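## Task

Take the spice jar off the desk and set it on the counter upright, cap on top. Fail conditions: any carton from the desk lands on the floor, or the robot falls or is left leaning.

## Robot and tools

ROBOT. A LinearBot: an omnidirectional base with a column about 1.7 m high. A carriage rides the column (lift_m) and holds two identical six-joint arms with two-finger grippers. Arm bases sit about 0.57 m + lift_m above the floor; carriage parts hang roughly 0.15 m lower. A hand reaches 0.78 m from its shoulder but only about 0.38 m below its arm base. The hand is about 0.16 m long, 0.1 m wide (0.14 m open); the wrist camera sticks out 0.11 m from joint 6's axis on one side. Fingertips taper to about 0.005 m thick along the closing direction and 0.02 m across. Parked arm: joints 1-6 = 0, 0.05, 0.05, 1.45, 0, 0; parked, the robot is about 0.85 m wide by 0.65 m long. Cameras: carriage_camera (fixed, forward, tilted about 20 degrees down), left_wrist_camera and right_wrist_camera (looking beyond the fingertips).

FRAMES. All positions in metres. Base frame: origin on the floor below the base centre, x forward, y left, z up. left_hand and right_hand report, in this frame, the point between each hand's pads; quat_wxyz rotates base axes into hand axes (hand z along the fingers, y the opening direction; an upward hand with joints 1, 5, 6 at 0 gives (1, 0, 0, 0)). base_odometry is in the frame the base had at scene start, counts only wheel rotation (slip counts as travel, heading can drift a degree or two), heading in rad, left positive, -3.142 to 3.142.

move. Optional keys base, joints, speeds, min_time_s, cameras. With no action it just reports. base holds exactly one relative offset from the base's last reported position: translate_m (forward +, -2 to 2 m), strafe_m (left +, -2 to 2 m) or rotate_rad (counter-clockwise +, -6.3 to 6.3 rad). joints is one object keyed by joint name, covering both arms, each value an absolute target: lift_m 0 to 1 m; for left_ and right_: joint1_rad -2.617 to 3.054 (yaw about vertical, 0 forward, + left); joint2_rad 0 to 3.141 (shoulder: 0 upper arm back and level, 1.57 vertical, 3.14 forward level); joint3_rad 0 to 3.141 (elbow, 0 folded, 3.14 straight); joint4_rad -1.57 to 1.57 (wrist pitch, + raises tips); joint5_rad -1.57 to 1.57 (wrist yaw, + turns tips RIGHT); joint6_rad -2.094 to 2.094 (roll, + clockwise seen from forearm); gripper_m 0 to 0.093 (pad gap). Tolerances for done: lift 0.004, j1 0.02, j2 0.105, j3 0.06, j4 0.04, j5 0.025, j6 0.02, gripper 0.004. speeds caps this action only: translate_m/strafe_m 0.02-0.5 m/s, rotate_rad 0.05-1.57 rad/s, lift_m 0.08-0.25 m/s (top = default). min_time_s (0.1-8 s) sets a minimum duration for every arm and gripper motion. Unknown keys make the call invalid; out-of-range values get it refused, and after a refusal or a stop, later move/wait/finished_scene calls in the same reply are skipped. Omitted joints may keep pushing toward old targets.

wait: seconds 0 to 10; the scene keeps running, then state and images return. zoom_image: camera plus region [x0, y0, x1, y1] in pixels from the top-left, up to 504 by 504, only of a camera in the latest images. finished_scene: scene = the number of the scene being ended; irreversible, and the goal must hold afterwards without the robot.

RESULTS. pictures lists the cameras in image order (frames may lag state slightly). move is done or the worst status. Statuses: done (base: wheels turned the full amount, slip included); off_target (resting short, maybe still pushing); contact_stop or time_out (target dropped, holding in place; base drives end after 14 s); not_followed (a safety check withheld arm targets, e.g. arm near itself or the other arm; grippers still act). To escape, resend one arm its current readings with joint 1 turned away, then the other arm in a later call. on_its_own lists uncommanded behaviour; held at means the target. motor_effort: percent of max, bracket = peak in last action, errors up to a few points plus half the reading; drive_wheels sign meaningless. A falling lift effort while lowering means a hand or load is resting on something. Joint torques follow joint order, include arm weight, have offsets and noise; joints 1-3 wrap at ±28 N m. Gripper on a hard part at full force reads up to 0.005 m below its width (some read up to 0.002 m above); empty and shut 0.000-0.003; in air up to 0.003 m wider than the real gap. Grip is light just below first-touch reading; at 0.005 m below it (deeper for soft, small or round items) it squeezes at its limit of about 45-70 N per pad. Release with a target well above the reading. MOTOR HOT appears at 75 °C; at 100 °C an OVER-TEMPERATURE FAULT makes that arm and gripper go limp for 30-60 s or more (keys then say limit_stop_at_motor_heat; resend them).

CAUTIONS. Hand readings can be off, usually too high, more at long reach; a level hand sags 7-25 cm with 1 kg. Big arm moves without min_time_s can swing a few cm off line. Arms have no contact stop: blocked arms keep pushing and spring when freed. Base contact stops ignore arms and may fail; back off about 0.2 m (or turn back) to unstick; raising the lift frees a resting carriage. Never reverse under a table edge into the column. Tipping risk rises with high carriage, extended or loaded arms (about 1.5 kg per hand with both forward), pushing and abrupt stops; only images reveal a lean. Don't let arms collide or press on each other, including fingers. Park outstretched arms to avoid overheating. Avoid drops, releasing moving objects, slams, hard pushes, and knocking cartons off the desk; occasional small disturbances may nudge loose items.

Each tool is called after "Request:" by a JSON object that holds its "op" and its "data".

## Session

Request:
{"op": "move", "data": {"joints": {"lift_m": 0.7}, "cameras": ["carriage_camera"]}}

Request:
{"op": "move", "data": {"base": {"rotate_rad": 1.57}, "cameras": ["carriage_camera"]}}

Request:
{"op": "move", "data": {"base": {"rotate_rad": 1.57}, "joints": {"lift_m": 0.85}, "cameras": ["carriage_camera"]}}

Scene clock: 2.13 s.
Joint torques (N m): left_arm=[0.65 4.36 5.9 -0.22 -0.13 -0.06] | right_arm=[-0.01 4.38 7.02 -0.14 -0.01 -0.12]
move: done
base_odometry: x=+0.000 y=+0.000 heading=+0.000
base_status: not commanded
joint_positions: lift_m=+0.700 left_joint1_rad=-0.017 left_joint2_rad=+0.038 left_joint3_rad=+0.047 left_joint4_rad=+1.430 left_joint5_rad=+0.018 left_joint6_rad=-0.006 left_gripper_m=+0.09396 right_joint1_rad=-0.013 right_joint2_rad=+0.048 right_joint3_rad=+0.042 right_joint4_rad=+1.441 right_joint5_rad=+0.022 right_joint6_rad=-0.023 right_gripper_m=+0.09396
joint_status: all done
motor_effort: lift_m=+31(38) drive_wheels=-3(4)
left_hand: x=+0.2657 y=+0.3054 z=+1.6838 quat_wxyz=(+0.998, +0.009, +0.066, -0.012) (m; base frame)
right_hand: x=+0.2676 y=-0.3133 z=+1.6825 quat_wxyz=(+0.997, +0.011, +0.068, -0.019) (m; base frame)
pictures: carriage_camera
Images, in order (width x height): carriage_camera 504x504.

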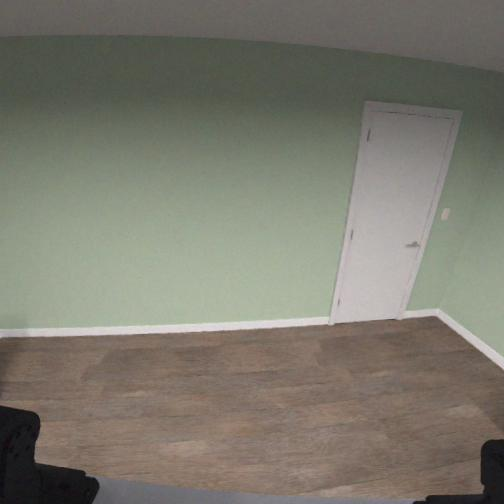

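Scene clock: 5.23 s.
Joint torques (N m): left_arm=[0.76 4.36 5.91 -0.22 -0.13 -0.05] | right_arm=[-0.01 4.38 7.02 -0.13 -0.02 -0.12]
move: done
base_odometry: x=+0.000 y=+0.000 heading=+1.569
base_status: done
joint_positions: lift_m=+0.700 left_joint1_rad=-0.017 left_joint2_rad=+0.038 left_joint3_rad=+0.047 left_joint4_rad=+1.430 left_joint5_rad=+0.017 left_joint6_rad=-0.006 left_gripper_m=+0.09397 right_joint1_rad=-0.013 right_joint2_rad=+0.048 right_joint3_rad=+0.042 right_joint4_rad=+1.440 right_joint5_rad=+0.022 right_joint6_rad=-0.023 right_gripper_m=+0.09397
joint_status: not commanded
motor_effort: lift_m=+31(31) drive_wheels=+5(18)
left_hand: x=+0.2657 y=+0.3055 z=+1.6838 quat_wxyz=(+0.998, +0.009, +0.066, -0.012) (m; base frame)
right_hand: x=+0.2678 y=-0.3133 z=+1.6825 quat_wxyz=(+0.997, +0.011, +0.068, -0.019) (m; base frame)
pictures: carriage_camera
Images, in order (width x height): carriage_camera 504x504.

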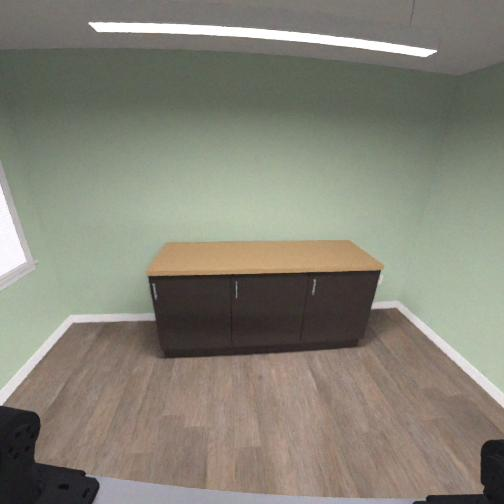

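Scene clock: 8.33 s.
Joint torques (N m): left_arm=[0.65 4.36 5.89 -0.2 -0.13 -0.06] | right_arm=[-0.03 4.37 7.02 -0.11 -0.01 -0.12]
move: done
base_odometry: x=+0.000 y=+0.000 heading=+3.139
base_status: done
joint_positions: lift_m=+0.850 left_joint1_rad=-0.017 left_joint2_rad=+0.038 left_joint3_rad=+0.047 left_joint4_rad=+1.429 left_joint5_rad=+0.017 left_joint6_rad=-0.006 left_gripper_m=+0.09398 right_joint1_rad=-0.013 right_joint2_rad=+0.048 right_joint3_rad=+0.042 right_joint4_rad=+1.440 right_joint5_rad=+0.022 right_joint6_rad=-0.023 right_gripper_m=+0.09398
joint_status: all done
motor_effort: lift_m=+31(37) drive_wheels=+7(14)
left_hand: x=+0.2659 y=+0.3055 z=+1.8337 quat_wxyz=(+0.998, +0.009, +0.066, -0.012) (m; base frame)
right_hand: x=+0.2678 y=-0.3133 z=+1.8325 quat_wxyz=(+0.997, +0.011, +0.068, -0.019) (m; base frame)
pictures: carriage_camera
Images, in order (width x height): carriage_camera 504x504.

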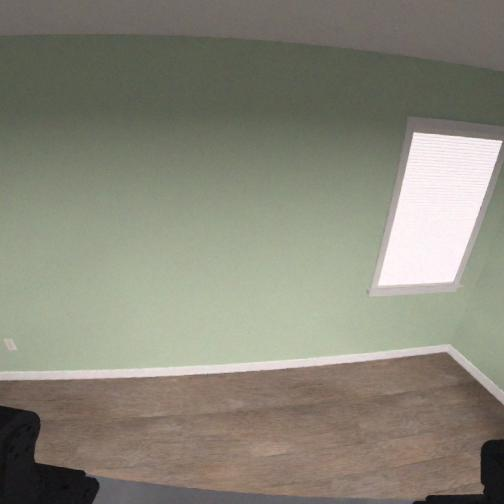

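Request:
{"op": "move", "data": {"base": {"rotate_rad": 1.57}, "cameras": ["carriage_camera"]}}

Request:
{"op": "zoom_image", "data": {"camera": "carriage_camera", "region": [100, 230, 450, 400]}}

Scene clock: 19.00 s.
Joint torques (N m): left_arm=[0.5 4.33 5.9 -0.21 -0.12 -0.04] | right_arm=[-0.02 4.37 7.04 -0.13 -0.01 -0.12]
move: done
base_odometry: x=+0.000 y=+0.000 heading=-1.575
base_status: done
joint_positions: lift_m=+0.850 left_joint1_rad=-0.017 left_joint2_rad=+0.038 left_joint3_rad=+0.047 left_joint4_rad=+1.429 left_joint5_rad=+0.017 left_joint6_rad=-0.006 left_gripper_m=+0.09398 right_joint1_rad=-0.013 right_joint2_rad=+0.048 right_joint3_rad=+0.042 right_joint4_rad=+1.440 right_joint5_rad=+0.022 right_joint6_rad=-0.023 right_gripper_m=+0.09398
joint_status: not commanded
motor_effort: lift_m=+31(31) drive_wheels=+7(14)
left_hand: x=+0.2659 y=+0.3055 z=+1.8337 quat_wxyz=(+0.998, +0.009, +0.066, -0.012) (m; base frame)
right_hand: x=+0.2679 y=-0.3133 z=+1.8325 quat_wxyz=(+0.997, +0.011, +0.068, -0.019) (m; base frame)
pictures: carriage_camera
Images, in order (width x height): carriage_camera 504x504.

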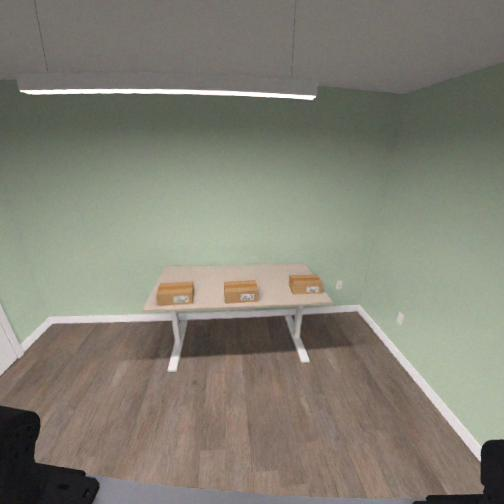

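Scaled by 1.440 from the camera's 504x504 image, which has a finer 720x720 frame.

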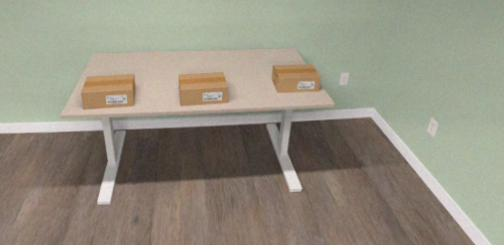

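Request:
{"op": "move", "data": {"base": {"rotate_rad": 0.07}, "cameras": []}}

Request:
{"op": "move", "data": {"base": {"translate_m": 0.75}, "joints": {"lift_m": 0.95}, "cameras": ["carriage_camera"]}}

Request:
{"op": "zoom_image", "data": {"camera": "carriage_camera", "region": [70, 270, 450, 480]}}

Scene clock: 29.47 s.
Joint torques (N m): left_arm=[0.57 4.31 5.87 -0.2 -0.14 -0.04] | right_arm=[-0.03 4.37 7.01 -0.12 -0.01 -0.12]
move: done
base_odometry: x=+0.000 y=+0.000 heading=-1.505
base_status: done
joint_positions: lift_m=+0.850 left_joint1_rad=-0.017 left_joint2_rad=+0.038 left_joint3_rad=+0.047 left_joint4_rad=+1.429 left_joint5_rad=+0.017 left_joint6_rad=-0.006 left_gripper_m=+0.09398 right_joint1_rad=-0.013 right_joint2_rad=+0.048 right_joint3_rad=+0.042 right_joint4_rad=+1.440 right_joint5_rad=+0.022 right_joint6_rad=-0.023 right_gripper_m=+0.09398
joint_status: not commanded
motor_effort: lift_m=+31(31) drive_wheels=+7(12)
left_hand: x=+0.2659 y=+0.3055 z=+1.8337 quat_wxyz=(+0.998, +0.009, +0.066, -0.012) (m; base frame)
right_hand: x=+0.2679 y=-0.3133 z=+1.8325 quat_wxyz=(+0.997, +0.011, +0.068, -0.019) (m; base frame)
pictures: none
No camera images: "cameras" was empty.

Scene clock: 33.23 s.
Joint torques (N m): left_arm=[0.64 4.26 6.04 -0.16 -0.13 -0.05] | right_arm=[-0.03 4.37 6.98 -0.1 0 -0.12]
move: done
base_odometry: x=+0.050 y=-0.748 heading=-1.504
base_status: done
joint_positions: lift_m=+0.950 left_joint1_rad=-0.017 left_joint2_rad=+0.038 left_joint3_rad=+0.047 left_joint4_rad=+1.428 left_joint5_rad=+0.017 left_joint6_rad=-0.006 left_gripper_m=+0.09398 right_joint1_rad=-0.013 right_joint2_rad=+0.048 right_joint3_rad=+0.042 right_joint4_rad=+1.438 right_joint5_rad=+0.022 right_joint6_rad=-0.023 right_gripper_m=+0.09398
joint_status: all done
motor_effort: lift_m=+31(39) drive_wheels=-11(24)
left_hand: x=+0.2662 y=+0.3055 z=+1.9337 quat_wxyz=(+0.998, +0.009, +0.067, -0.012) (m; base frame)
right_hand: x=+0.2685 y=-0.3133 z=+1.9324 quat_wxyz=(+0.997, +0.011, +0.070, -0.019) (m; base frame)
pictures: carriage_camera
Images, in order (width x height): carriage_camera 504x504.

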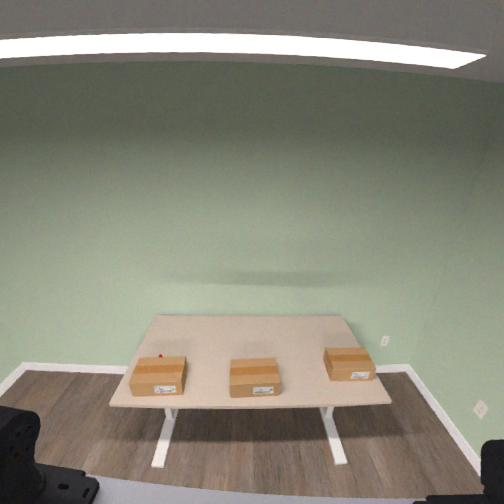

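Scaled by 1.326 from the camera's 504x504 image, which has a finer 720x720 frame.

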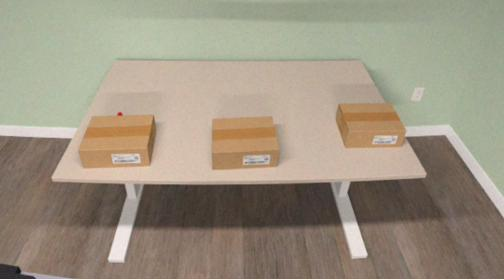

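Request:
{"op": "move", "data": {"base": {"strafe_m": 0.25}, "joints": {"left_joint1_rad": 0.0, "left_joint2_rad": 2.85, "left_joint3_rad": 1.86, "left_joint4_rad": -0.583, "left_joint5_rad": 0.0, "left_joint6_rad": 0.0, "lift_m": 0.85}, "cameras": ["carriage_camera"]}}

Request:
{"op": "move", "data": {"base": {"translate_m": 0.5}, "speeds": {"translate_m": 0.35}, "cameras": ["carriage_camera", "left_wrist_camera"]}}

Request:
{"op": "zoom_image", "data": {"camera": "left_wrist_camera", "region": [140, 0, 400, 260]}}

Scene clock: 49.23 s.
Joint torques (N m): left_arm=[0.69 -15.3 7.04 0.39 -0.18 0.01] | right_arm=[0.08 4.37 7.01 -0.1 0 -0.12]
move: done
base_odometry: x=+0.300 y=-0.732 heading=-1.505
base_status: done
joint_positions: lift_m=+0.850 left_joint1_rad=-0.002 left_joint2_rad=+2.840 left_joint3_rad=+1.841 left_joint4_rad=-0.568 left_joint5_rad=+0.006 left_joint6_rad=-0.006 left_gripper_m=+0.09398 right_joint1_rad=-0.013 right_joint2_rad=+0.048 right_joint3_rad=+0.042 right_joint4_rad=+1.438 right_joint5_rad=+0.022 right_joint6_rad=-0.023 right_gripper_m=+0.09398
joint_status: all done
motor_effort: lift_m=+28(29) drive_wheels=-6(13)
left_hand: x=+0.6889 y=+0.3073 z=+1.1773 quat_wxyz=(+0.002, -0.002, +1.000, -0.003) (m; base frame)
right_hand: x=+0.2685 y=-0.3133 z=+1.8327 quat_wxyz=(+0.997, +0.011, +0.070, -0.019) (m; base frame)
pictures: carriage_camera
Images, in order (width x height): carriage_camera 504x504.

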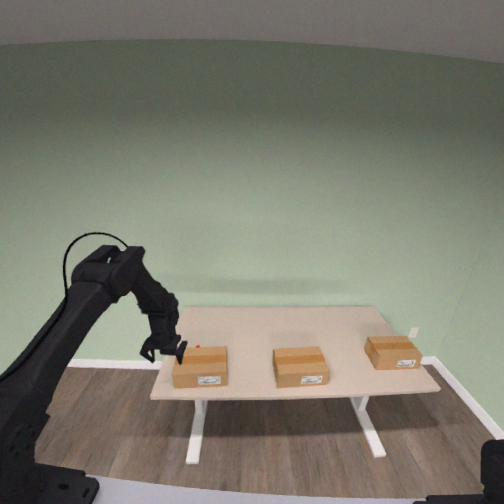

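Scene clock: 52.37 s.
Joint torques (N m): left_arm=[0.69 -15.31 7.02 0.44 -0.17 0.01] | right_arm=[0.03 4.33 7.01 -0.07 -0.02 -0.11]
move: done
base_odometry: x=+0.333 y=-1.231 heading=-1.504
base_status: done
joint_positions: lift_m=+0.850 left_joint1_rad=-0.001 left_joint2_rad=+2.840 left_joint3_rad=+1.841 left_joint4_rad=-0.576 left_joint5_rad=+0.006 left_joint6_rad=-0.006 left_gripper_m=+0.09398 right_joint1_rad=-0.013 right_joint2_rad=+0.048 right_joint3_rad=+0.042 right_joint4_rad=+1.437 right_joint5_rad=+0.022 right_joint6_rad=-0.023 right_gripper_m=+0.09398
joint_status: not commanded
motor_effort: lift_m=+27(28) drive_wheels=-10(15)
left_hand: x=+0.6869 y=+0.3074 z=+1.1773 quat_wxyz=(-0.002, -0.002, +1.000, -0.003) (m; base frame)
right_hand: x=+0.2687 y=-0.3133 z=+1.8327 quat_wxyz=(+0.997, +0.011, +0.070, -0.019) (m; base frame)
pictures: carriage_camera, left_wrist_camera
Images, in order (width x height): carriage_camera 504x504, left_wrist_camera 504x504.

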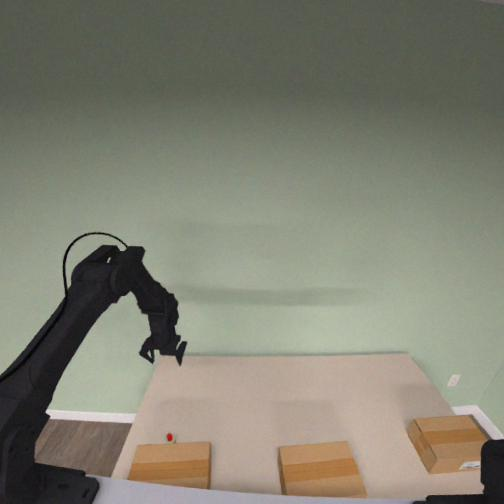

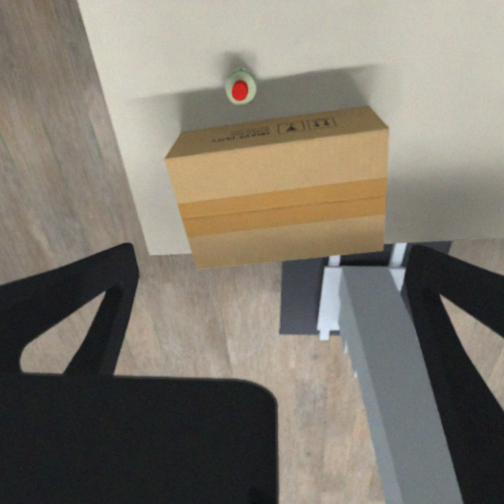

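Scaled by 1.938 from the camera's 504x504 image, which has a finer 720x720 frame.

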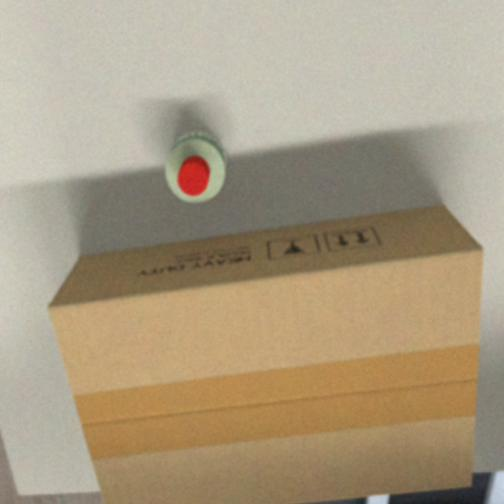

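Request:
{"op": "move", "data": {"base": {"strafe_m": 0.033}, "joints": {"lift_m": 0.67}, "cameras": []}}

Request:
{"op": "move", "data": {"base": {"translate_m": -0.022}, "cameras": ["left_wrist_camera", "carriage_camera"]}}

Request:
{"op": "zoom_image", "data": {"camera": "left_wrist_camera", "region": [140, 20, 400, 280]}}

Scene clock: 71.40 s.
Joint torques (N m): left_arm=[0.32 -15.77 6.39 0.46 -0.17 0.04] | right_arm=[0.06 4.46 7.04 -0.08 -0.02 -0.13]
move: done
base_odometry: x=+0.366 y=-1.229 heading=-1.504
base_status: done
joint_positions: lift_m=+0.670 left_joint1_rad=+0.003 left_joint2_rad=+2.844 left_joint3_rad=+1.847 left_joint4_rad=-0.579 left_joint5_rad=+0.004 left_joint6_rad=-0.006 left_gripper_m=+0.09398 right_joint1_rad=-0.014 right_joint2_rad=+0.048 right_joint3_rad=+0.042 right_joint4_rad=+1.437 right_joint5_rad=+0.023 right_joint6_rad=-0.023 right_gripper_m=+0.09398
joint_status: all done
motor_effort: lift_m=+27(29) drive_wheels=+3(11)
left_hand: x=+0.6871 y=+0.3094 z=+0.9965 quat_wxyz=(-0.003, -0.004, +1.000, -0.002) (m; base frame)
right_hand: x=+0.2687 y=-0.3134 z=+1.6527 quat_wxyz=(+0.997, +0.011, +0.070, -0.019) (m; base frame)
pictures: none
No camera images: "cameras" was empty.

Scene clock: 72.40 s.
Joint torques (N m): left_arm=[0.38 -15.84 6.38 0.52 -0.14 0.02] | right_arm=[0.05 4.34 6.99 -0.15 -0.01 -0.11]
move: done
base_odometry: x=+0.365 y=-1.207 heading=-1.504
base_status: done
joint_positions: lift_m=+0.670 left_joint1_rad=+0.003 left_joint2_rad=+2.844 left_joint3_rad=+1.847 left_joint4_rad=-0.580 left_joint5_rad=+0.004 left_joint6_rad=-0.006 left_gripper_m=+0.09398 right_joint1_rad=-0.014 right_joint2_rad=+0.048 right_joint3_rad=+0.042 right_joint4_rad=+1.441 right_joint5_rad=+0.023 right_joint6_rad=-0.023 right_gripper_m=+0.09398
joint_status: not commanded
motor_effort: lift_m=+27(28) drive_wheels=+0(10)
left_hand: x=+0.6869 y=+0.3095 z=+0.9965 quat_wxyz=(-0.003, -0.004, +1.000, -0.002) (m; base frame)
right_hand: x=+0.2677 y=-0.3134 z=+1.6528 quat_wxyz=(+0.997, +0.011, +0.068, -0.019) (m; base frame)
pictures: carriage_camera, left_wrist_camera
Images, in order (width x height): carriage_camera 504x504, left_wrist_camera 504x504.

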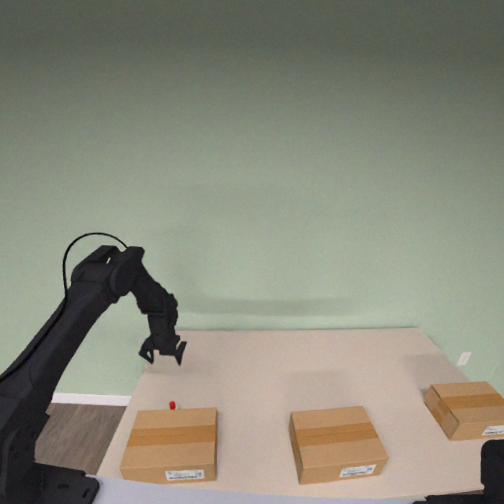

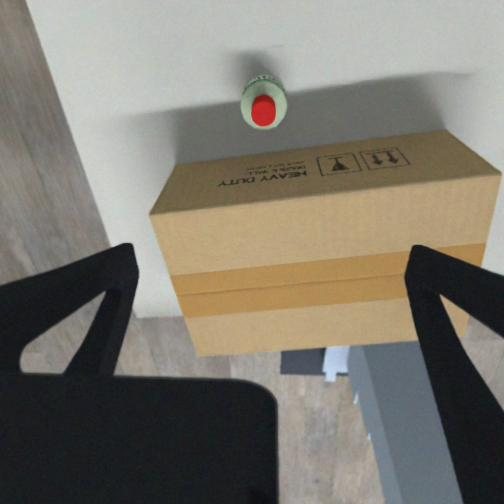

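Scaled by 1.938 from the camera's 504x504 image, which has a finer 720x720 frame.

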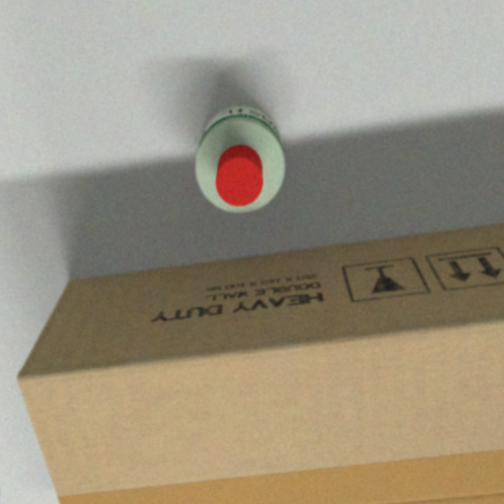

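Request:
{"op": "move", "data": {"base": {"translate_m": -0.006}, "joints": {"lift_m": 0.5}, "cameras": ["left_wrist_camera"]}}

Scene clock: 90.13 s.
Joint torques (N m): left_arm=[0.49 -16.08 6.15 0.53 -0.16 0.01] | right_arm=[0.01 4.38 7.02 -0.2 -0.01 -0.12]
move: done
base_odometry: x=+0.365 y=-1.201 heading=-1.504
base_status: done
joint_positions: lift_m=+0.500 left_joint1_rad=+0.003 left_joint2_rad=+2.846 left_joint3_rad=+1.850 left_joint4_rad=-0.580 left_joint5_rad=+0.004 left_joint6_rad=-0.006 left_gripper_m=+0.09398 right_joint1_rad=-0.014 right_joint2_rad=+0.048 right_joint3_rad=+0.042 right_joint4_rad=+1.445 right_joint5_rad=+0.023 right_joint6_rad=-0.023 right_gripper_m=+0.09398
joint_status: all done
motor_effort: lift_m=+28(28) drive_wheels=+0(7)
left_hand: x=+0.6874 y=+0.3095 z=+0.8262 quat_wxyz=(-0.003, -0.004, +1.000, -0.002) (m; base frame)
right_hand: x=+0.2667 y=-0.3134 z=+1.4829 quat_wxyz=(+0.998, +0.011, +0.066, -0.019) (m; base frame)
pictures: left_wrist_camera
Images, in order (width x height): left_wrist_camera 504x504.

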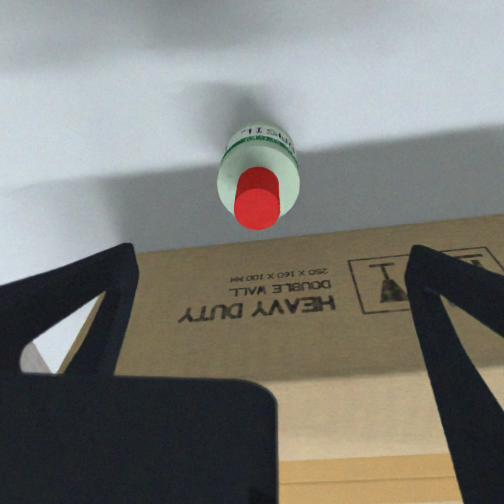

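Request:
{"op": "move", "data": {"base": {"strafe_m": 0.005}, "cameras": []}}

Request:
{"op": "move", "data": {"joints": {"lift_m": 0.428}, "speeds": {"lift_m": 0.1}, "cameras": ["left_wrist_camera"]}}

Scene clock: 107.23 s.
Joint torques (N m): left_arm=[0.42 -15.91 6.2 0.52 -0.15 0.02] | right_arm=[0.02 4.37 7.02 -0.19 -0.01 -0.12]
move: done
base_odometry: x=+0.370 y=-1.201 heading=-1.504
base_status: done
joint_positions: lift_m=+0.500 left_joint1_rad=+0.003 left_joint2_rad=+2.846 left_joint3_rad=+1.850 left_joint4_rad=-0.581 left_joint5_rad=+0.003 left_joint6_rad=-0.006 left_gripper_m=+0.09398 right_joint1_rad=-0.014 right_joint2_rad=+0.048 right_joint3_rad=+0.042 right_joint4_rad=+1.445 right_joint5_rad=+0.023 right_joint6_rad=-0.023 right_gripper_m=+0.09398
joint_status: not commanded
motor_effort: lift_m=+28(28) drive_wheels=-4(10)
left_hand: x=+0.6873 y=+0.3098 z=+0.8262 quat_wxyz=(-0.003, -0.004, +1.000, -0.001) (m; base frame)
right_hand: x=+0.2667 y=-0.3134 z=+1.4829 quat_wxyz=(+0.998, +0.011, +0.066, -0.019) (m; base frame)
pictures: none
No camera images: "cameras" was empty.

Scene clock: 108.33 s.
Joint torques (N m): left_arm=[0.31 -16.1 5.97 0.51 -0.14 0.02] | right_arm=[0.03 4.34 6.98 -0.19 -0.02 -0.12]
move: done
base_odometry: x=+0.370 y=-1.201 heading=-1.504
base_status: not commanded
joint_positions: lift_m=+0.428 left_joint1_rad=+0.003 left_joint2_rad=+2.847 left_joint3_rad=+1.851 left_joint4_rad=-0.582 left_joint5_rad=+0.003 left_joint6_rad=-0.006 left_gripper_m=+0.09398 right_joint1_rad=-0.014 right_joint2_rad=+0.048 right_joint3_rad=+0.042 right_joint4_rad=+1.445 right_joint5_rad=+0.023 right_joint6_rad=-0.023 right_gripper_m=+0.09398
joint_status: all done
motor_effort: lift_m=+27(28) drive_wheels=-4(5)
left_hand: x=+0.6874 y=+0.3099 z=+0.7541 quat_wxyz=(-0.003, -0.004, +1.000, -0.001) (m; base frame)
right_hand: x=+0.2667 y=-0.3134 z=+1.4109 quat_wxyz=(+0.998, +0.011, +0.066, -0.019) (m; base frame)
pictures: left_wrist_camera
Images, in order (width x height): left_wrist_camera 504x504.

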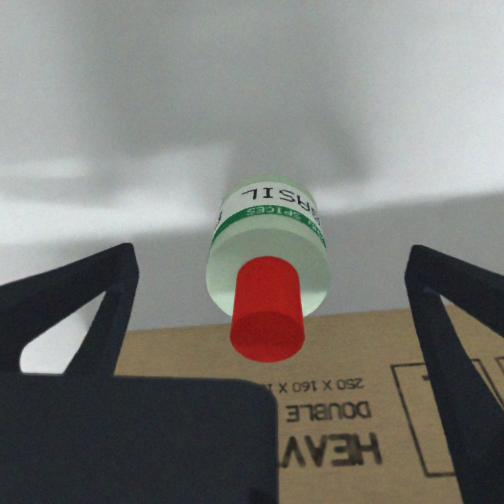

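Request:
{"op": "move", "data": {"joints": {"lift_m": 0.419}, "speeds": {"lift_m": 0.08}, "cameras": []}}

Request:
{"op": "move", "data": {"joints": {"left_gripper_m": 0.045}, "min_time_s": 2, "cameras": ["left_wrist_camera"]}}

Scene clock: 121.33 s.
Joint torques (N m): left_arm=[0.34 -16.12 5.87 0.53 -0.15 0.01] | right_arm=[0.08 4.4 6.98 -0.19 -0.01 -0.12]
move: done
base_odometry: x=+0.370 y=-1.201 heading=-1.504
base_status: not commanded
joint_positions: lift_m=+0.419 left_joint1_rad=+0.003 left_joint2_rad=+2.848 left_joint3_rad=+1.851 left_joint4_rad=-0.582 left_joint5_rad=+0.003 left_joint6_rad=-0.006 left_gripper_m=+0.09398 right_joint1_rad=-0.014 right_joint2_rad=+0.048 right_joint3_rad=+0.042 right_joint4_rad=+1.445 right_joint5_rad=+0.023 right_joint6_rad=-0.023 right_gripper_m=+0.09398
joint_status: all done
motor_effort: lift_m=+28(30) drive_wheels=-4(5)
left_hand: x=+0.6870 y=+0.3099 z=+0.7445 quat_wxyz=(-0.004, -0.004, +1.000, -0.001) (m; base frame)
right_hand: x=+0.2667 y=-0.3134 z=+1.4019 quat_wxyz=(+0.998, +0.011, +0.066, -0.019) (m; base frame)
pictures: none
No camera images: "cameras" was empty.

Scene clock: 123.63 s.
Joint torques (N m): left_arm=[0.39 -16.17 5.96 0.53 -0.16 0.01] | right_arm=[0.09 4.38 6.99 -0.18 0.01 -0.12]
move: done
base_odometry: x=+0.370 y=-1.201 heading=-1.504
base_status: not commanded
joint_positions: lift_m=+0.419 left_joint1_rad=+0.003 left_joint2_rad=+2.848 left_joint3_rad=+1.851 left_joint4_rad=-0.582 left_joint5_rad=+0.003 left_joint6_rad=-0.006 left_gripper_m=+0.04510 right_joint1_rad=-0.014 right_joint2_rad=+0.048 right_joint3_rad=+0.042 right_joint4_rad=+1.445 right_joint5_rad=+0.023 right_joint6_rad=-0.023 right_gripper_m=+0.09398
joint_status: all done
motor_effort: lift_m=+28(28) drive_wheels=-2(5)
left_hand: x=+0.6870 y=+0.3099 z=+0.7445 quat_wxyz=(-0.004, -0.004, +1.000, -0.001) (m; base frame)
right_hand: x=+0.2667 y=-0.3134 z=+1.4019 quat_wxyz=(+0.998, +0.011, +0.066, -0.019) (m; base frame)
pictures: left_wrist_camera
Images, in order (width x height): left_wrist_camera 504x504.

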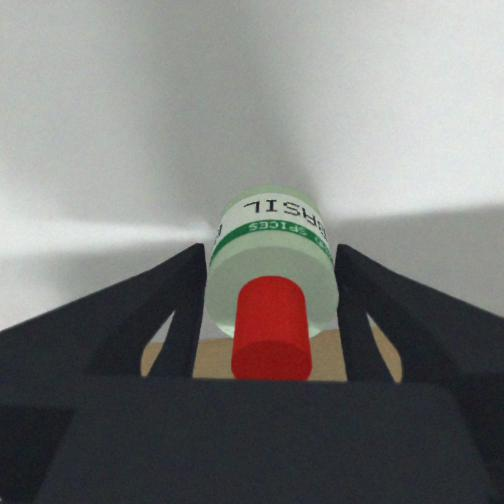

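Request:
{"op": "move", "data": {"joints": {"left_gripper_m": 0.03}, "min_time_s": 1.5, "cameras": ["left_wrist_camera"]}}

Scene clock: 129.03 s.
Joint torques (N m): left_arm=[0.46 -16.17 6 0.52 -0.14 0.01] | right_arm=[0.01 4.31 7.05 -0.19 -0.01 -0.12]
move: off_target
base_odometry: x=+0.370 y=-1.201 heading=-1.504
base_status: not commanded
joint_positions: lift_m=+0.419 left_joint1_rad=+0.003 left_joint2_rad=+2.848 left_joint3_rad=+1.851 left_joint4_rad=-0.582 left_joint5_rad=+0.003 left_joint6_rad=-0.006 left_gripper_m=+0.03757 right_joint1_rad=-0.014 right_joint2_rad=+0.048 right_joint3_rad=+0.042 right_joint4_rad=+1.445 right_joint5_rad=+0.023 right_joint6_rad=-0.023 right_gripper_m=+0.09398
joint_status: left_gripper_m off_target (ended at +0.03759, target +0.03000)
motor_effort: lift_m=+28(28) drive_wheels=-4(5)
left_hand: x=+0.6870 y=+0.3099 z=+0.7445 quat_wxyz=(-0.004, -0.004, +1.000, -0.001) (m; base frame)
right_hand: x=+0.2667 y=-0.3134 z=+1.4019 quat_wxyz=(+0.998, +0.011, +0.066, -0.019) (m; base frame)
pictures: left_wrist_camera
Images, in order (width x height): left_wrist_camera 504x504.

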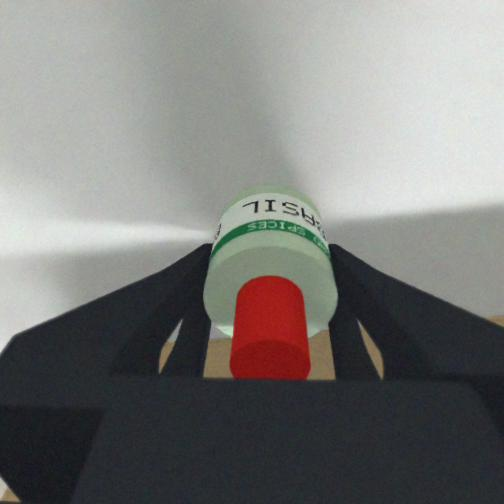

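Request:
{"op": "move", "data": {"joints": {"lift_m": 0.76}, "speeds": {"lift_m": 0.2}, "cameras": ["left_wrist_camera"]}}

Request:
{"op": "move", "data": {"base": {"translate_m": -0.5}, "speeds": {"translate_m": 0.4}, "cameras": ["carriage_camera"]}}

Request:
{"op": "move", "data": {"base": {"rotate_rad": 3.124}, "speeds": {"rotate_rad": 1.1}, "cameras": ["carriage_camera"]}}

Request:
{"op": "move", "data": {"base": {"translate_m": 1.45}, "speeds": {"translate_m": 0.45}, "cameras": ["carriage_camera", "left_wrist_camera"]}}

Scene clock: 146.30 s.
Joint torques (N m): left_arm=[0.36 -16.29 5.83 0.54 -0.14 0.01] | right_arm=[0.02 4.4 7.02 -0.19 -0.01 -0.12]
move: done
base_odometry: x=+0.370 y=-1.201 heading=-1.504
base_status: not commanded
joint_positions: lift_m=+0.760 left_joint1_rad=+0.003 left_joint2_rad=+2.850 left_joint3_rad=+1.851 left_joint4_rad=-0.582 left_joint5_rad=+0.003 left_joint6_rad=-0.006 left_gripper_m=+0.03756 right_joint1_rad=-0.014 right_joint2_rad=+0.048 right_joint3_rad=+0.042 right_joint4_rad=+1.445 right_joint5_rad=+0.023 right_joint6_rad=-0.023 right_gripper_m=+0.09398
joint_status: all done
motor_effort: lift_m=+31(38) drive_wheels=-5(6)
left_hand: x=+0.6863 y=+0.3099 z=+1.0844 quat_wxyz=(-0.005, -0.004, +1.000, -0.001) (m; base frame)
right_hand: x=+0.2667 y=-0.3134 z=+1.7426 quat_wxyz=(+0.998, +0.011, +0.066, -0.019) (m; base frame)
pictures: left_wrist_camera
Images, in order (width x height): left_wrist_camera 504x504.

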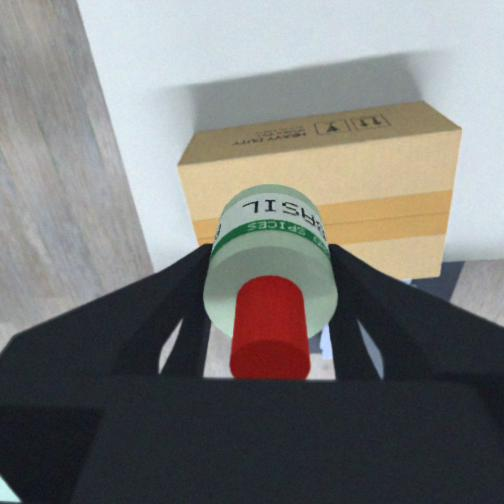

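Scene clock: 149.43 s.
Joint torques (N m): left_arm=[0.46 -16.31 6.04 0.52 -0.16 0.01] | right_arm=[0.05 4.37 7.04 -0.18 -0.02 -0.13]
move: done
base_odometry: x=+0.336 y=-0.702 heading=-1.504
base_status: done
joint_positions: lift_m=+0.760 left_joint1_rad=+0.003 left_joint2_rad=+2.850 left_joint3_rad=+1.851 left_joint4_rad=-0.582 left_joint5_rad=+0.003 left_joint6_rad=-0.006 left_gripper_m=+0.03756 right_joint1_rad=-0.014 right_joint2_rad=+0.048 right_joint3_rad=+0.042 right_joint4_rad=+1.445 right_joint5_rad=+0.023 right_joint6_rad=-0.023 right_gripper_m=+0.09398
joint_status: not commanded
motor_effort: lift_m=+31(31) drive_wheels=-2(12)
left_hand: x=+0.6863 y=+0.3097 z=+1.0844 quat_wxyz=(-0.005, -0.004, +1.000, -0.001) (m; base frame)
right_hand: x=+0.2667 y=-0.3134 z=+1.7426 quat_wxyz=(+0.998, +0.011, +0.066, -0.019) (m; base frame)
pictures: carriage_camera
Images, in order (width x height): carriage_camera 504x504.

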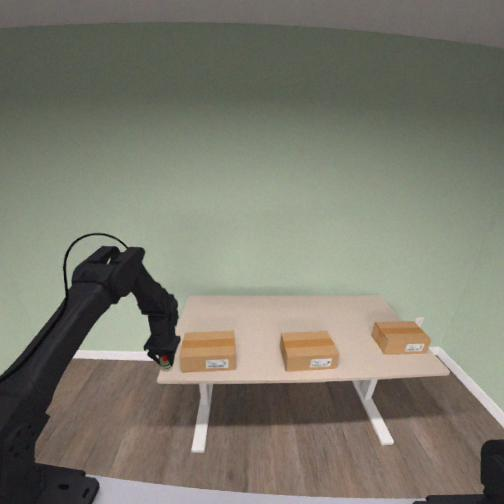

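Scene clock: 153.97 s.
Joint torques (N m): left_arm=[0.39 -16.35 5.94 0.48 -0.16 0.01] | right_arm=[0.08 4.4 6.99 -0.19 -0.01 -0.13]
move: done
base_odometry: x=+0.337 y=-0.702 heading=+1.619
base_status: done
joint_positions: lift_m=+0.760 left_joint1_rad=+0.004 left_joint2_rad=+2.850 left_joint3_rad=+1.851 left_joint4_rad=-0.577 left_joint5_rad=+0.001 left_joint6_rad=-0.006 left_gripper_m=+0.03755 right_joint1_rad=-0.014 right_joint2_rad=+0.048 right_joint3_rad=+0.042 right_joint4_rad=+1.445 right_joint5_rad=+0.023 right_joint6_rad=-0.023 right_gripper_m=+0.09400
joint_status: not commanded
motor_effort: lift_m=+31(31) drive_wheels=+6(18)
left_hand: x=+0.6874 y=+0.3104 z=+1.0844 quat_wxyz=(-0.003, -0.005, +1.000, -0.001) (m; base frame)
right_hand: x=+0.2667 y=-0.3134 z=+1.7426 quat_wxyz=(+0.998, +0.011, +0.066, -0.019) (m; base frame)
pictures: carriage_camera
Images, in order (width x height): carriage_camera 504x504.

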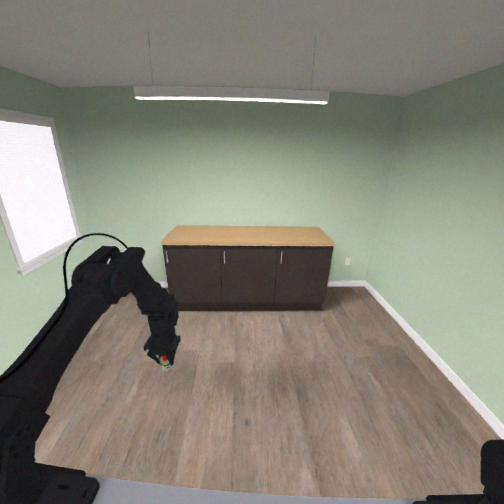

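Scene clock: 159.27 s.
Joint torques (N m): left_arm=[0.28 -16.36 5.91 0.52 -0.15 0.01] | right_arm=[0.05 4.38 7.04 -0.19 -0.01 -0.12]
move: done
base_odometry: x=+0.263 y=+0.746 heading=+1.621
base_status: done
joint_positions: lift_m=+0.760 left_joint1_rad=+0.004 left_joint2_rad=+2.850 left_joint3_rad=+1.851 left_joint4_rad=-0.580 left_joint5_rad=+0.001 left_joint6_rad=-0.006 left_gripper_m=+0.03755 right_joint1_rad=-0.014 right_joint2_rad=+0.048 right_joint3_rad=+0.042 right_joint4_rad=+1.445 right_joint5_rad=+0.023 right_joint6_rad=-0.023 right_gripper_m=+0.09400
joint_status: not commanded
motor_effort: lift_m=+31(31) drive_wheels=-10(23)
left_hand: x=+0.6868 y=+0.3104 z=+1.0844 quat_wxyz=(-0.004, -0.005, +1.000, -0.001) (m; base frame)
right_hand: x=+0.2667 y=-0.3134 z=+1.7426 quat_wxyz=(+0.998, +0.011, +0.066, -0.019) (m; base frame)
pictures: carriage_camera, left_wrist_camera
Images, in order (width x height): carriage_camera 504x504, left_wrist_camera 504x504.

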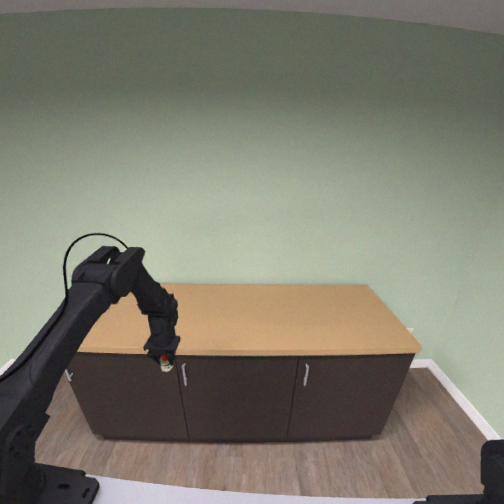

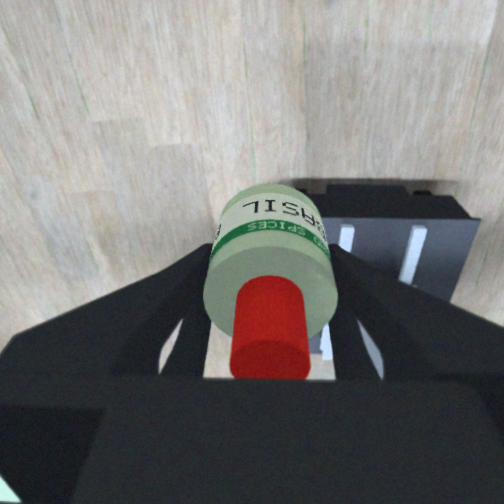

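Request:
{"op": "move", "data": {"base": {"translate_m": 0.4}, "speeds": {"translate_m": 0.35}, "cameras": ["carriage_camera", "left_wrist_camera"]}}

Request:
{"op": "move", "data": {"joints": {"lift_m": 0.635}, "speeds": {"lift_m": 0.15}, "cameras": ["left_wrist_camera"]}}

Request:
{"op": "move", "data": {"joints": {"lift_m": 0.619}, "speeds": {"lift_m": 0.08}, "cameras": ["left_wrist_camera"]}}

Scene clock: 169.40 s.
Joint torques (N m): left_arm=[0.4 -16.27 5.94 0.53 -0.13 0.02] | right_arm=[0.06 4.37 7.04 -0.13 -0.02 -0.12]
move: done
base_odometry: x=+0.243 y=+1.145 heading=+1.622
base_status: done
joint_positions: lift_m=+0.760 left_joint1_rad=+0.003 left_joint2_rad=+2.850 left_joint3_rad=+1.851 left_joint4_rad=-0.582 left_joint5_rad=+0.001 left_joint6_rad=-0.006 left_gripper_m=+0.03755 right_joint1_rad=-0.014 right_joint2_rad=+0.048 right_joint3_rad=+0.042 right_joint4_rad=+1.441 right_joint5_rad=+0.023 right_joint6_rad=-0.023 right_gripper_m=+0.09400
joint_status: not commanded
motor_effort: lift_m=+31(31) drive_wheels=-9(20)
left_hand: x=+0.6863 y=+0.3100 z=+1.0844 quat_wxyz=(-0.005, -0.004, +1.000, -0.001) (m; base frame)
right_hand: x=+0.2676 y=-0.3134 z=+1.7425 quat_wxyz=(+0.997, +0.011, +0.068, -0.019) (m; base frame)
pictures: carriage_camera, left_wrist_camera
Images, in order (width x height): carriage_camera 504x504, left_wrist_camera 504x504.

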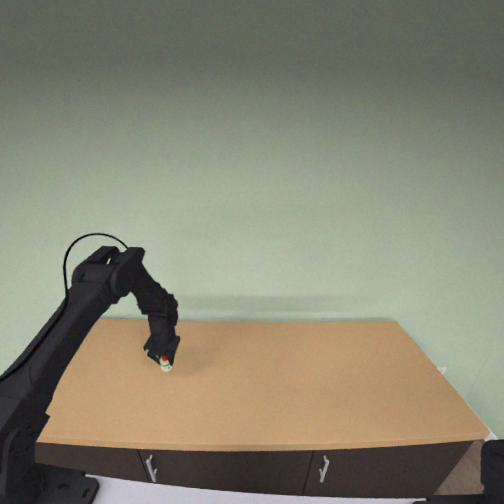

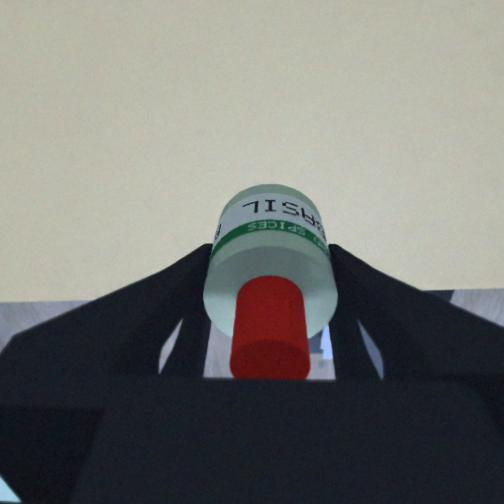

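Scene clock: 170.67 s.
Joint torques (N m): left_arm=[0.46 -16.4 5.81 0.53 -0.13 0.01] | right_arm=[0.08 4.37 7.04 -0.14 -0.01 -0.11]
move: done
base_odometry: x=+0.243 y=+1.145 heading=+1.622
base_status: not commanded
joint_positions: lift_m=+0.635 left_joint1_rad=+0.003 left_joint2_rad=+2.850 left_joint3_rad=+1.852 left_joint4_rad=-0.582 left_joint5_rad=+0.001 left_joint6_rad=-0.006 left_gripper_m=+0.03755 right_joint1_rad=-0.014 right_joint2_rad=+0.048 right_joint3_rad=+0.042 right_joint4_rad=+1.441 right_joint5_rad=+0.023 right_joint6_rad=-0.023 right_gripper_m=+0.09400
joint_status: all done
motor_effort: lift_m=+27(29) drive_wheels=-10(11)
left_hand: x=+0.6864 y=+0.3100 z=+0.9596 quat_wxyz=(-0.005, -0.004, +1.000, -0.001) (m; base frame)
right_hand: x=+0.2676 y=-0.3134 z=+1.6178 quat_wxyz=(+0.997, +0.011, +0.068, -0.019) (m; base frame)
pictures: left_wrist_camera
Images, in order (width x height): left_wrist_camera 504x504.

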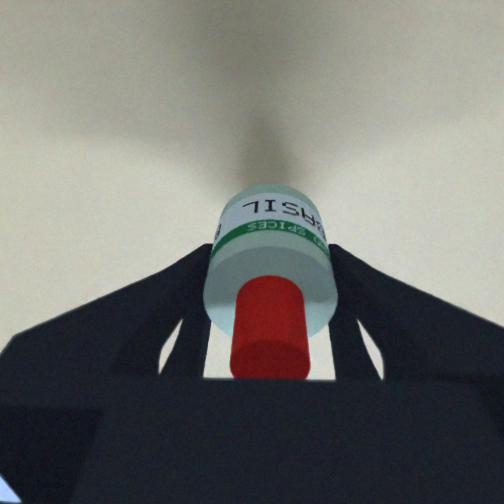

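Scene clock: 171.23 s.
Joint torques (N m): left_arm=[0.44 -16.61 5.9 0.54 -0.13 0.02] | right_arm=[0.05 4.41 7.02 -0.13 -0.01 -0.12]
move: done
base_odometry: x=+0.243 y=+1.145 heading=+1.622
base_status: not commanded
joint_positions: lift_m=+0.619 left_joint1_rad=+0.003 left_joint2_rad=+2.851 left_joint3_rad=+1.852 left_joint4_rad=-0.582 left_joint5_rad=+0.001 left_joint6_rad=-0.006 left_gripper_m=+0.03755 right_joint1_rad=-0.014 right_joint2_rad=+0.048 right_joint3_rad=+0.042 right_joint4_rad=+1.441 right_joint5_rad=+0.023 right_joint6_rad=-0.023 right_gripper_m=+0.09400
joint_status: all done
motor_effort: lift_m=+28(28) drive_wheels=-10(11)
left_hand: x=+0.6860 y=+0.3100 z=+0.9433 quat_wxyz=(-0.005, -0.004, +1.000, -0.001) (m; base frame)
right_hand: x=+0.2676 y=-0.3134 z=+1.6018 quat_wxyz=(+0.997, +0.011, +0.068, -0.019) (m; base frame)
pictures: left_wrist_camera
Images, in order (width x height): left_wrist_camera 504x504.

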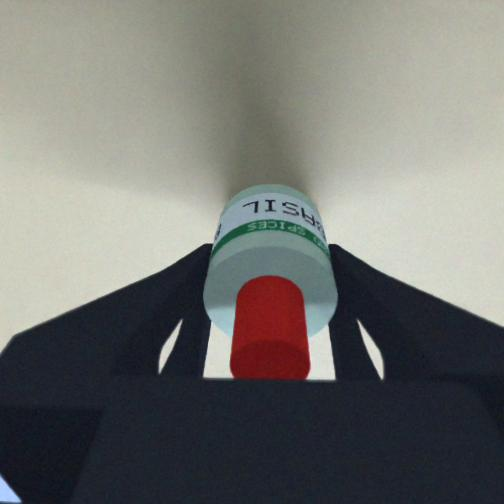

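Request:
{"op": "move", "data": {"joints": {"lift_m": 0.612}, "speeds": {"lift_m": 0.08}, "cameras": []}}

Request:
{"op": "move", "data": {"joints": {"lift_m": 0.606}, "speeds": {"lift_m": 0.08}, "cameras": ["left_wrist_camera"]}}

Scene clock: 175.73 s.
Joint torques (N m): left_arm=[0.34 -16.64 5.91 0.49 -0.13 0.01] | right_arm=[0.06 4.38 7.01 -0.15 -0.01 -0.13]
move: done
base_odometry: x=+0.243 y=+1.145 heading=+1.622
base_status: not commanded
joint_positions: lift_m=+0.612 left_joint1_rad=+0.003 left_joint2_rad=+2.853 left_joint3_rad=+1.852 left_joint4_rad=-0.581 left_joint5_rad=+0.001 left_joint6_rad=-0.006 left_gripper_m=+0.03755 right_joint1_rad=-0.014 right_joint2_rad=+0.048 right_joint3_rad=+0.042 right_joint4_rad=+1.441 right_joint5_rad=+0.023 right_joint6_rad=-0.023 right_gripper_m=+0.09400
joint_status: all done
motor_effort: lift_m=+27(28) drive_wheels=+7(12)
left_hand: x=+0.6855 y=+0.3100 z=+0.9354 quat_wxyz=(-0.006, -0.004, +1.000, -0.001) (m; base frame)
right_hand: x=+0.2676 y=-0.3134 z=+1.5948 quat_wxyz=(+0.997, +0.011, +0.068, -0.019) (m; base frame)
pictures: none
No camera images: "cameras" was empty.

Scene clock: 176.17 s.
Joint torques (N m): left_arm=[0.42 -15.64 5.78 0.66 -0.09 0.02] | right_arm=[0.02 4.38 7.06 -0.15 -0.01 -0.13]
move: done
base_odometry: x=+0.243 y=+1.145 heading=+1.622
base_status: not commanded
joint_positions: lift_m=+0.606 left_joint1_rad=+0.003 left_joint2_rad=+2.844 left_joint3_rad=+1.853 left_joint4_rad=-0.595 left_joint5_rad=+0.001 left_joint6_rad=-0.006 left_gripper_m=+0.03755 right_joint1_rad=-0.014 right_joint2_rad=+0.048 right_joint3_rad=+0.042 right_joint4_rad=+1.441 right_joint5_rad=+0.023 right_joint6_rad=-0.023 right_gripper_m=+0.09400
joint_status: all done
motor_effort: lift_m=+26(27) drive_wheels=+6(9)
left_hand: x=+0.6859 y=+0.3100 z=+0.9338 quat_wxyz=(-0.008, -0.004, +1.000, -0.001) (m; base frame)
right_hand: x=+0.2676 y=-0.3134 z=+1.5890 quat_wxyz=(+0.997, +0.011, +0.068, -0.019) (m; base frame)
pictures: left_wrist_camera
Images, in order (width x height): left_wrist_camera 504x504.

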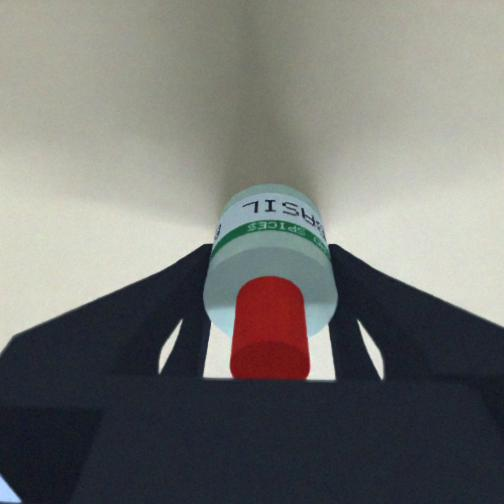

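Request:
{"op": "move", "data": {"joints": {"left_gripper_m": 0.05}, "min_time_s": 1.2, "cameras": []}}

Request:
{"op": "move", "data": {"joints": {"left_gripper_m": 0.093}, "min_time_s": 1.2, "cameras": ["left_wrist_camera"]}}

Request:
{"op": "move", "data": {"joints": {"lift_m": 0.77}, "speeds": {"lift_m": 0.15}, "cameras": ["left_wrist_camera", "carriage_camera"]}}

Scene clock: 182.97 s.
Joint torques (N m): left_arm=[0.42 -15.76 5.79 0.62 -0.13 0.01] | right_arm=[0.08 4.41 7.02 -0.12 -0.02 -0.12]
move: done
base_odometry: x=+0.243 y=+1.145 heading=+1.622
base_status: not commanded
joint_positions: lift_m=+0.606 left_joint1_rad=+0.003 left_joint2_rad=+2.844 left_joint3_rad=+1.853 left_joint4_rad=-0.590 left_joint5_rad=+0.001 left_joint6_rad=-0.006 left_gripper_m=+0.04992 right_joint1_rad=-0.014 right_joint2_rad=+0.048 right_joint3_rad=+0.042 right_joint4_rad=+1.441 right_joint5_rad=+0.023 right_joint6_rad=-0.023 right_gripper_m=+0.09400
joint_status: all done
motor_effort: lift_m=+25(26) drive_wheels=+6(8)
left_hand: x=+0.6873 y=+0.3100 z=+0.9338 quat_wxyz=(-0.005, -0.004, +1.000, -0.001) (m; base frame)
right_hand: x=+0.2676 y=-0.3134 z=+1.5890 quat_wxyz=(+0.997, +0.011, +0.068, -0.019) (m; base frame)
pictures: none
No camera images: "cameras" was empty.

Scene clock: 184.47 s.
Joint torques (N m): left_arm=[0.42 -15.77 5.74 0.62 -0.12 0.03] | right_arm=[0.06 4.38 7.06 -0.14 0 -0.12]
move: done
base_odometry: x=+0.243 y=+1.145 heading=+1.622
base_status: not commanded
joint_positions: lift_m=+0.606 left_joint1_rad=+0.003 left_joint2_rad=+2.844 left_joint3_rad=+1.853 left_joint4_rad=-0.590 left_joint5_rad=+0.001 left_joint6_rad=-0.006 left_gripper_m=+0.09290 right_joint1_rad=-0.014 right_joint2_rad=+0.048 right_joint3_rad=+0.042 right_joint4_rad=+1.441 right_joint5_rad=+0.023 right_joint6_rad=-0.023 right_gripper_m=+0.09400
joint_status: all done
motor_effort: lift_m=+25(26) drive_wheels=+6(8)
left_hand: x=+0.6873 y=+0.3100 z=+0.9338 quat_wxyz=(-0.005, -0.004, +1.000, -0.001) (m; base frame)
right_hand: x=+0.2676 y=-0.3134 z=+1.5890 quat_wxyz=(+0.997, +0.011, +0.068, -0.019) (m; base frame)
pictures: left_wrist_camera
Images, in order (width x height): left_wrist_camera 504x504.

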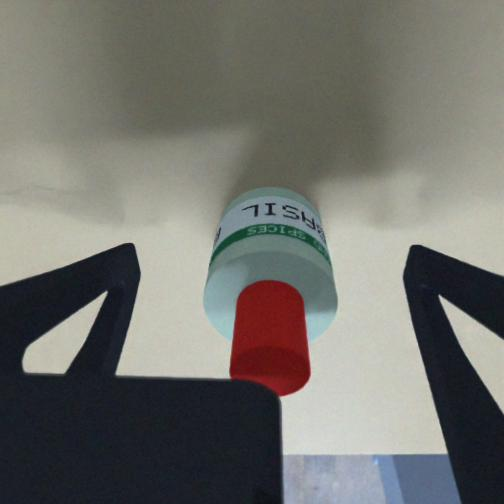

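Scene clock: 186.00 s.
Joint torques (N m): left_arm=[0.43 -16.2 5.72 0.57 -0.12 0.01] | right_arm=[0.03 4.37 6.99 -0.14 -0.02 -0.12]
move: done
base_odometry: x=+0.243 y=+1.145 heading=+1.622
base_status: not commanded
joint_positions: lift_m=+0.770 left_joint1_rad=+0.003 left_joint2_rad=+2.847 left_joint3_rad=+1.853 left_joint4_rad=-0.587 left_joint5_rad=+0.001 left_joint6_rad=-0.006 left_gripper_m=+0.09290 right_joint1_rad=-0.014 right_joint2_rad=+0.048 right_joint3_rad=+0.042 right_joint4_rad=+1.441 right_joint5_rad=+0.023 right_joint6_rad=-0.023 right_gripper_m=+0.09400
joint_status: all done
motor_effort: lift_m=+31(38) drive_wheels=+6(11)
left_hand: x=+0.6871 y=+0.3100 z=+1.0961 quat_wxyz=(-0.005, -0.004, +1.000, -0.001) (m; base frame)
right_hand: x=+0.2676 y=-0.3134 z=+1.7525 quat_wxyz=(+0.997, +0.011, +0.068, -0.019) (m; base frame)
pictures: carriage_camera, left_wrist_camera
Images, in order (width x height): carriage_camera 504x504, left_wrist_camera 504x504.

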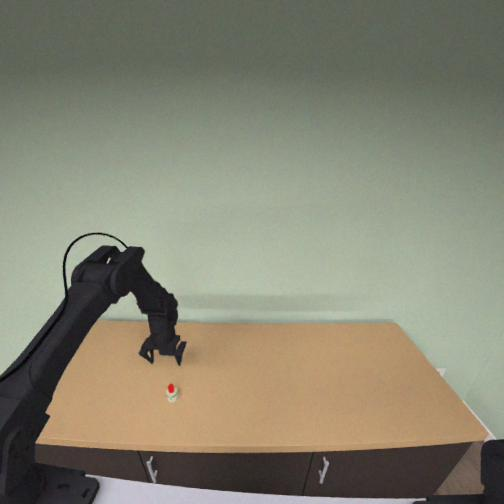

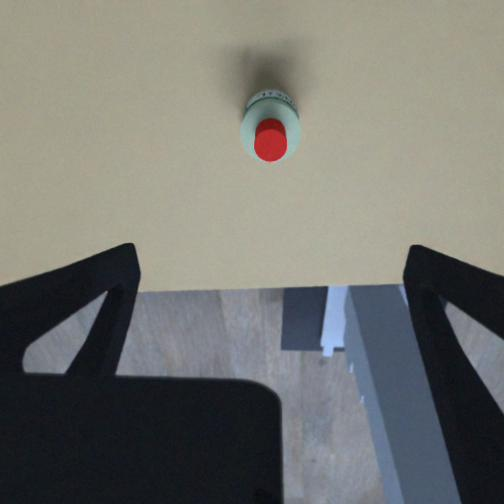

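The jar stands upright on the counter, cap up.

Request:
{"op": "finished_scene", "data": {"scene": 3}}

The scene is finished: the task was done.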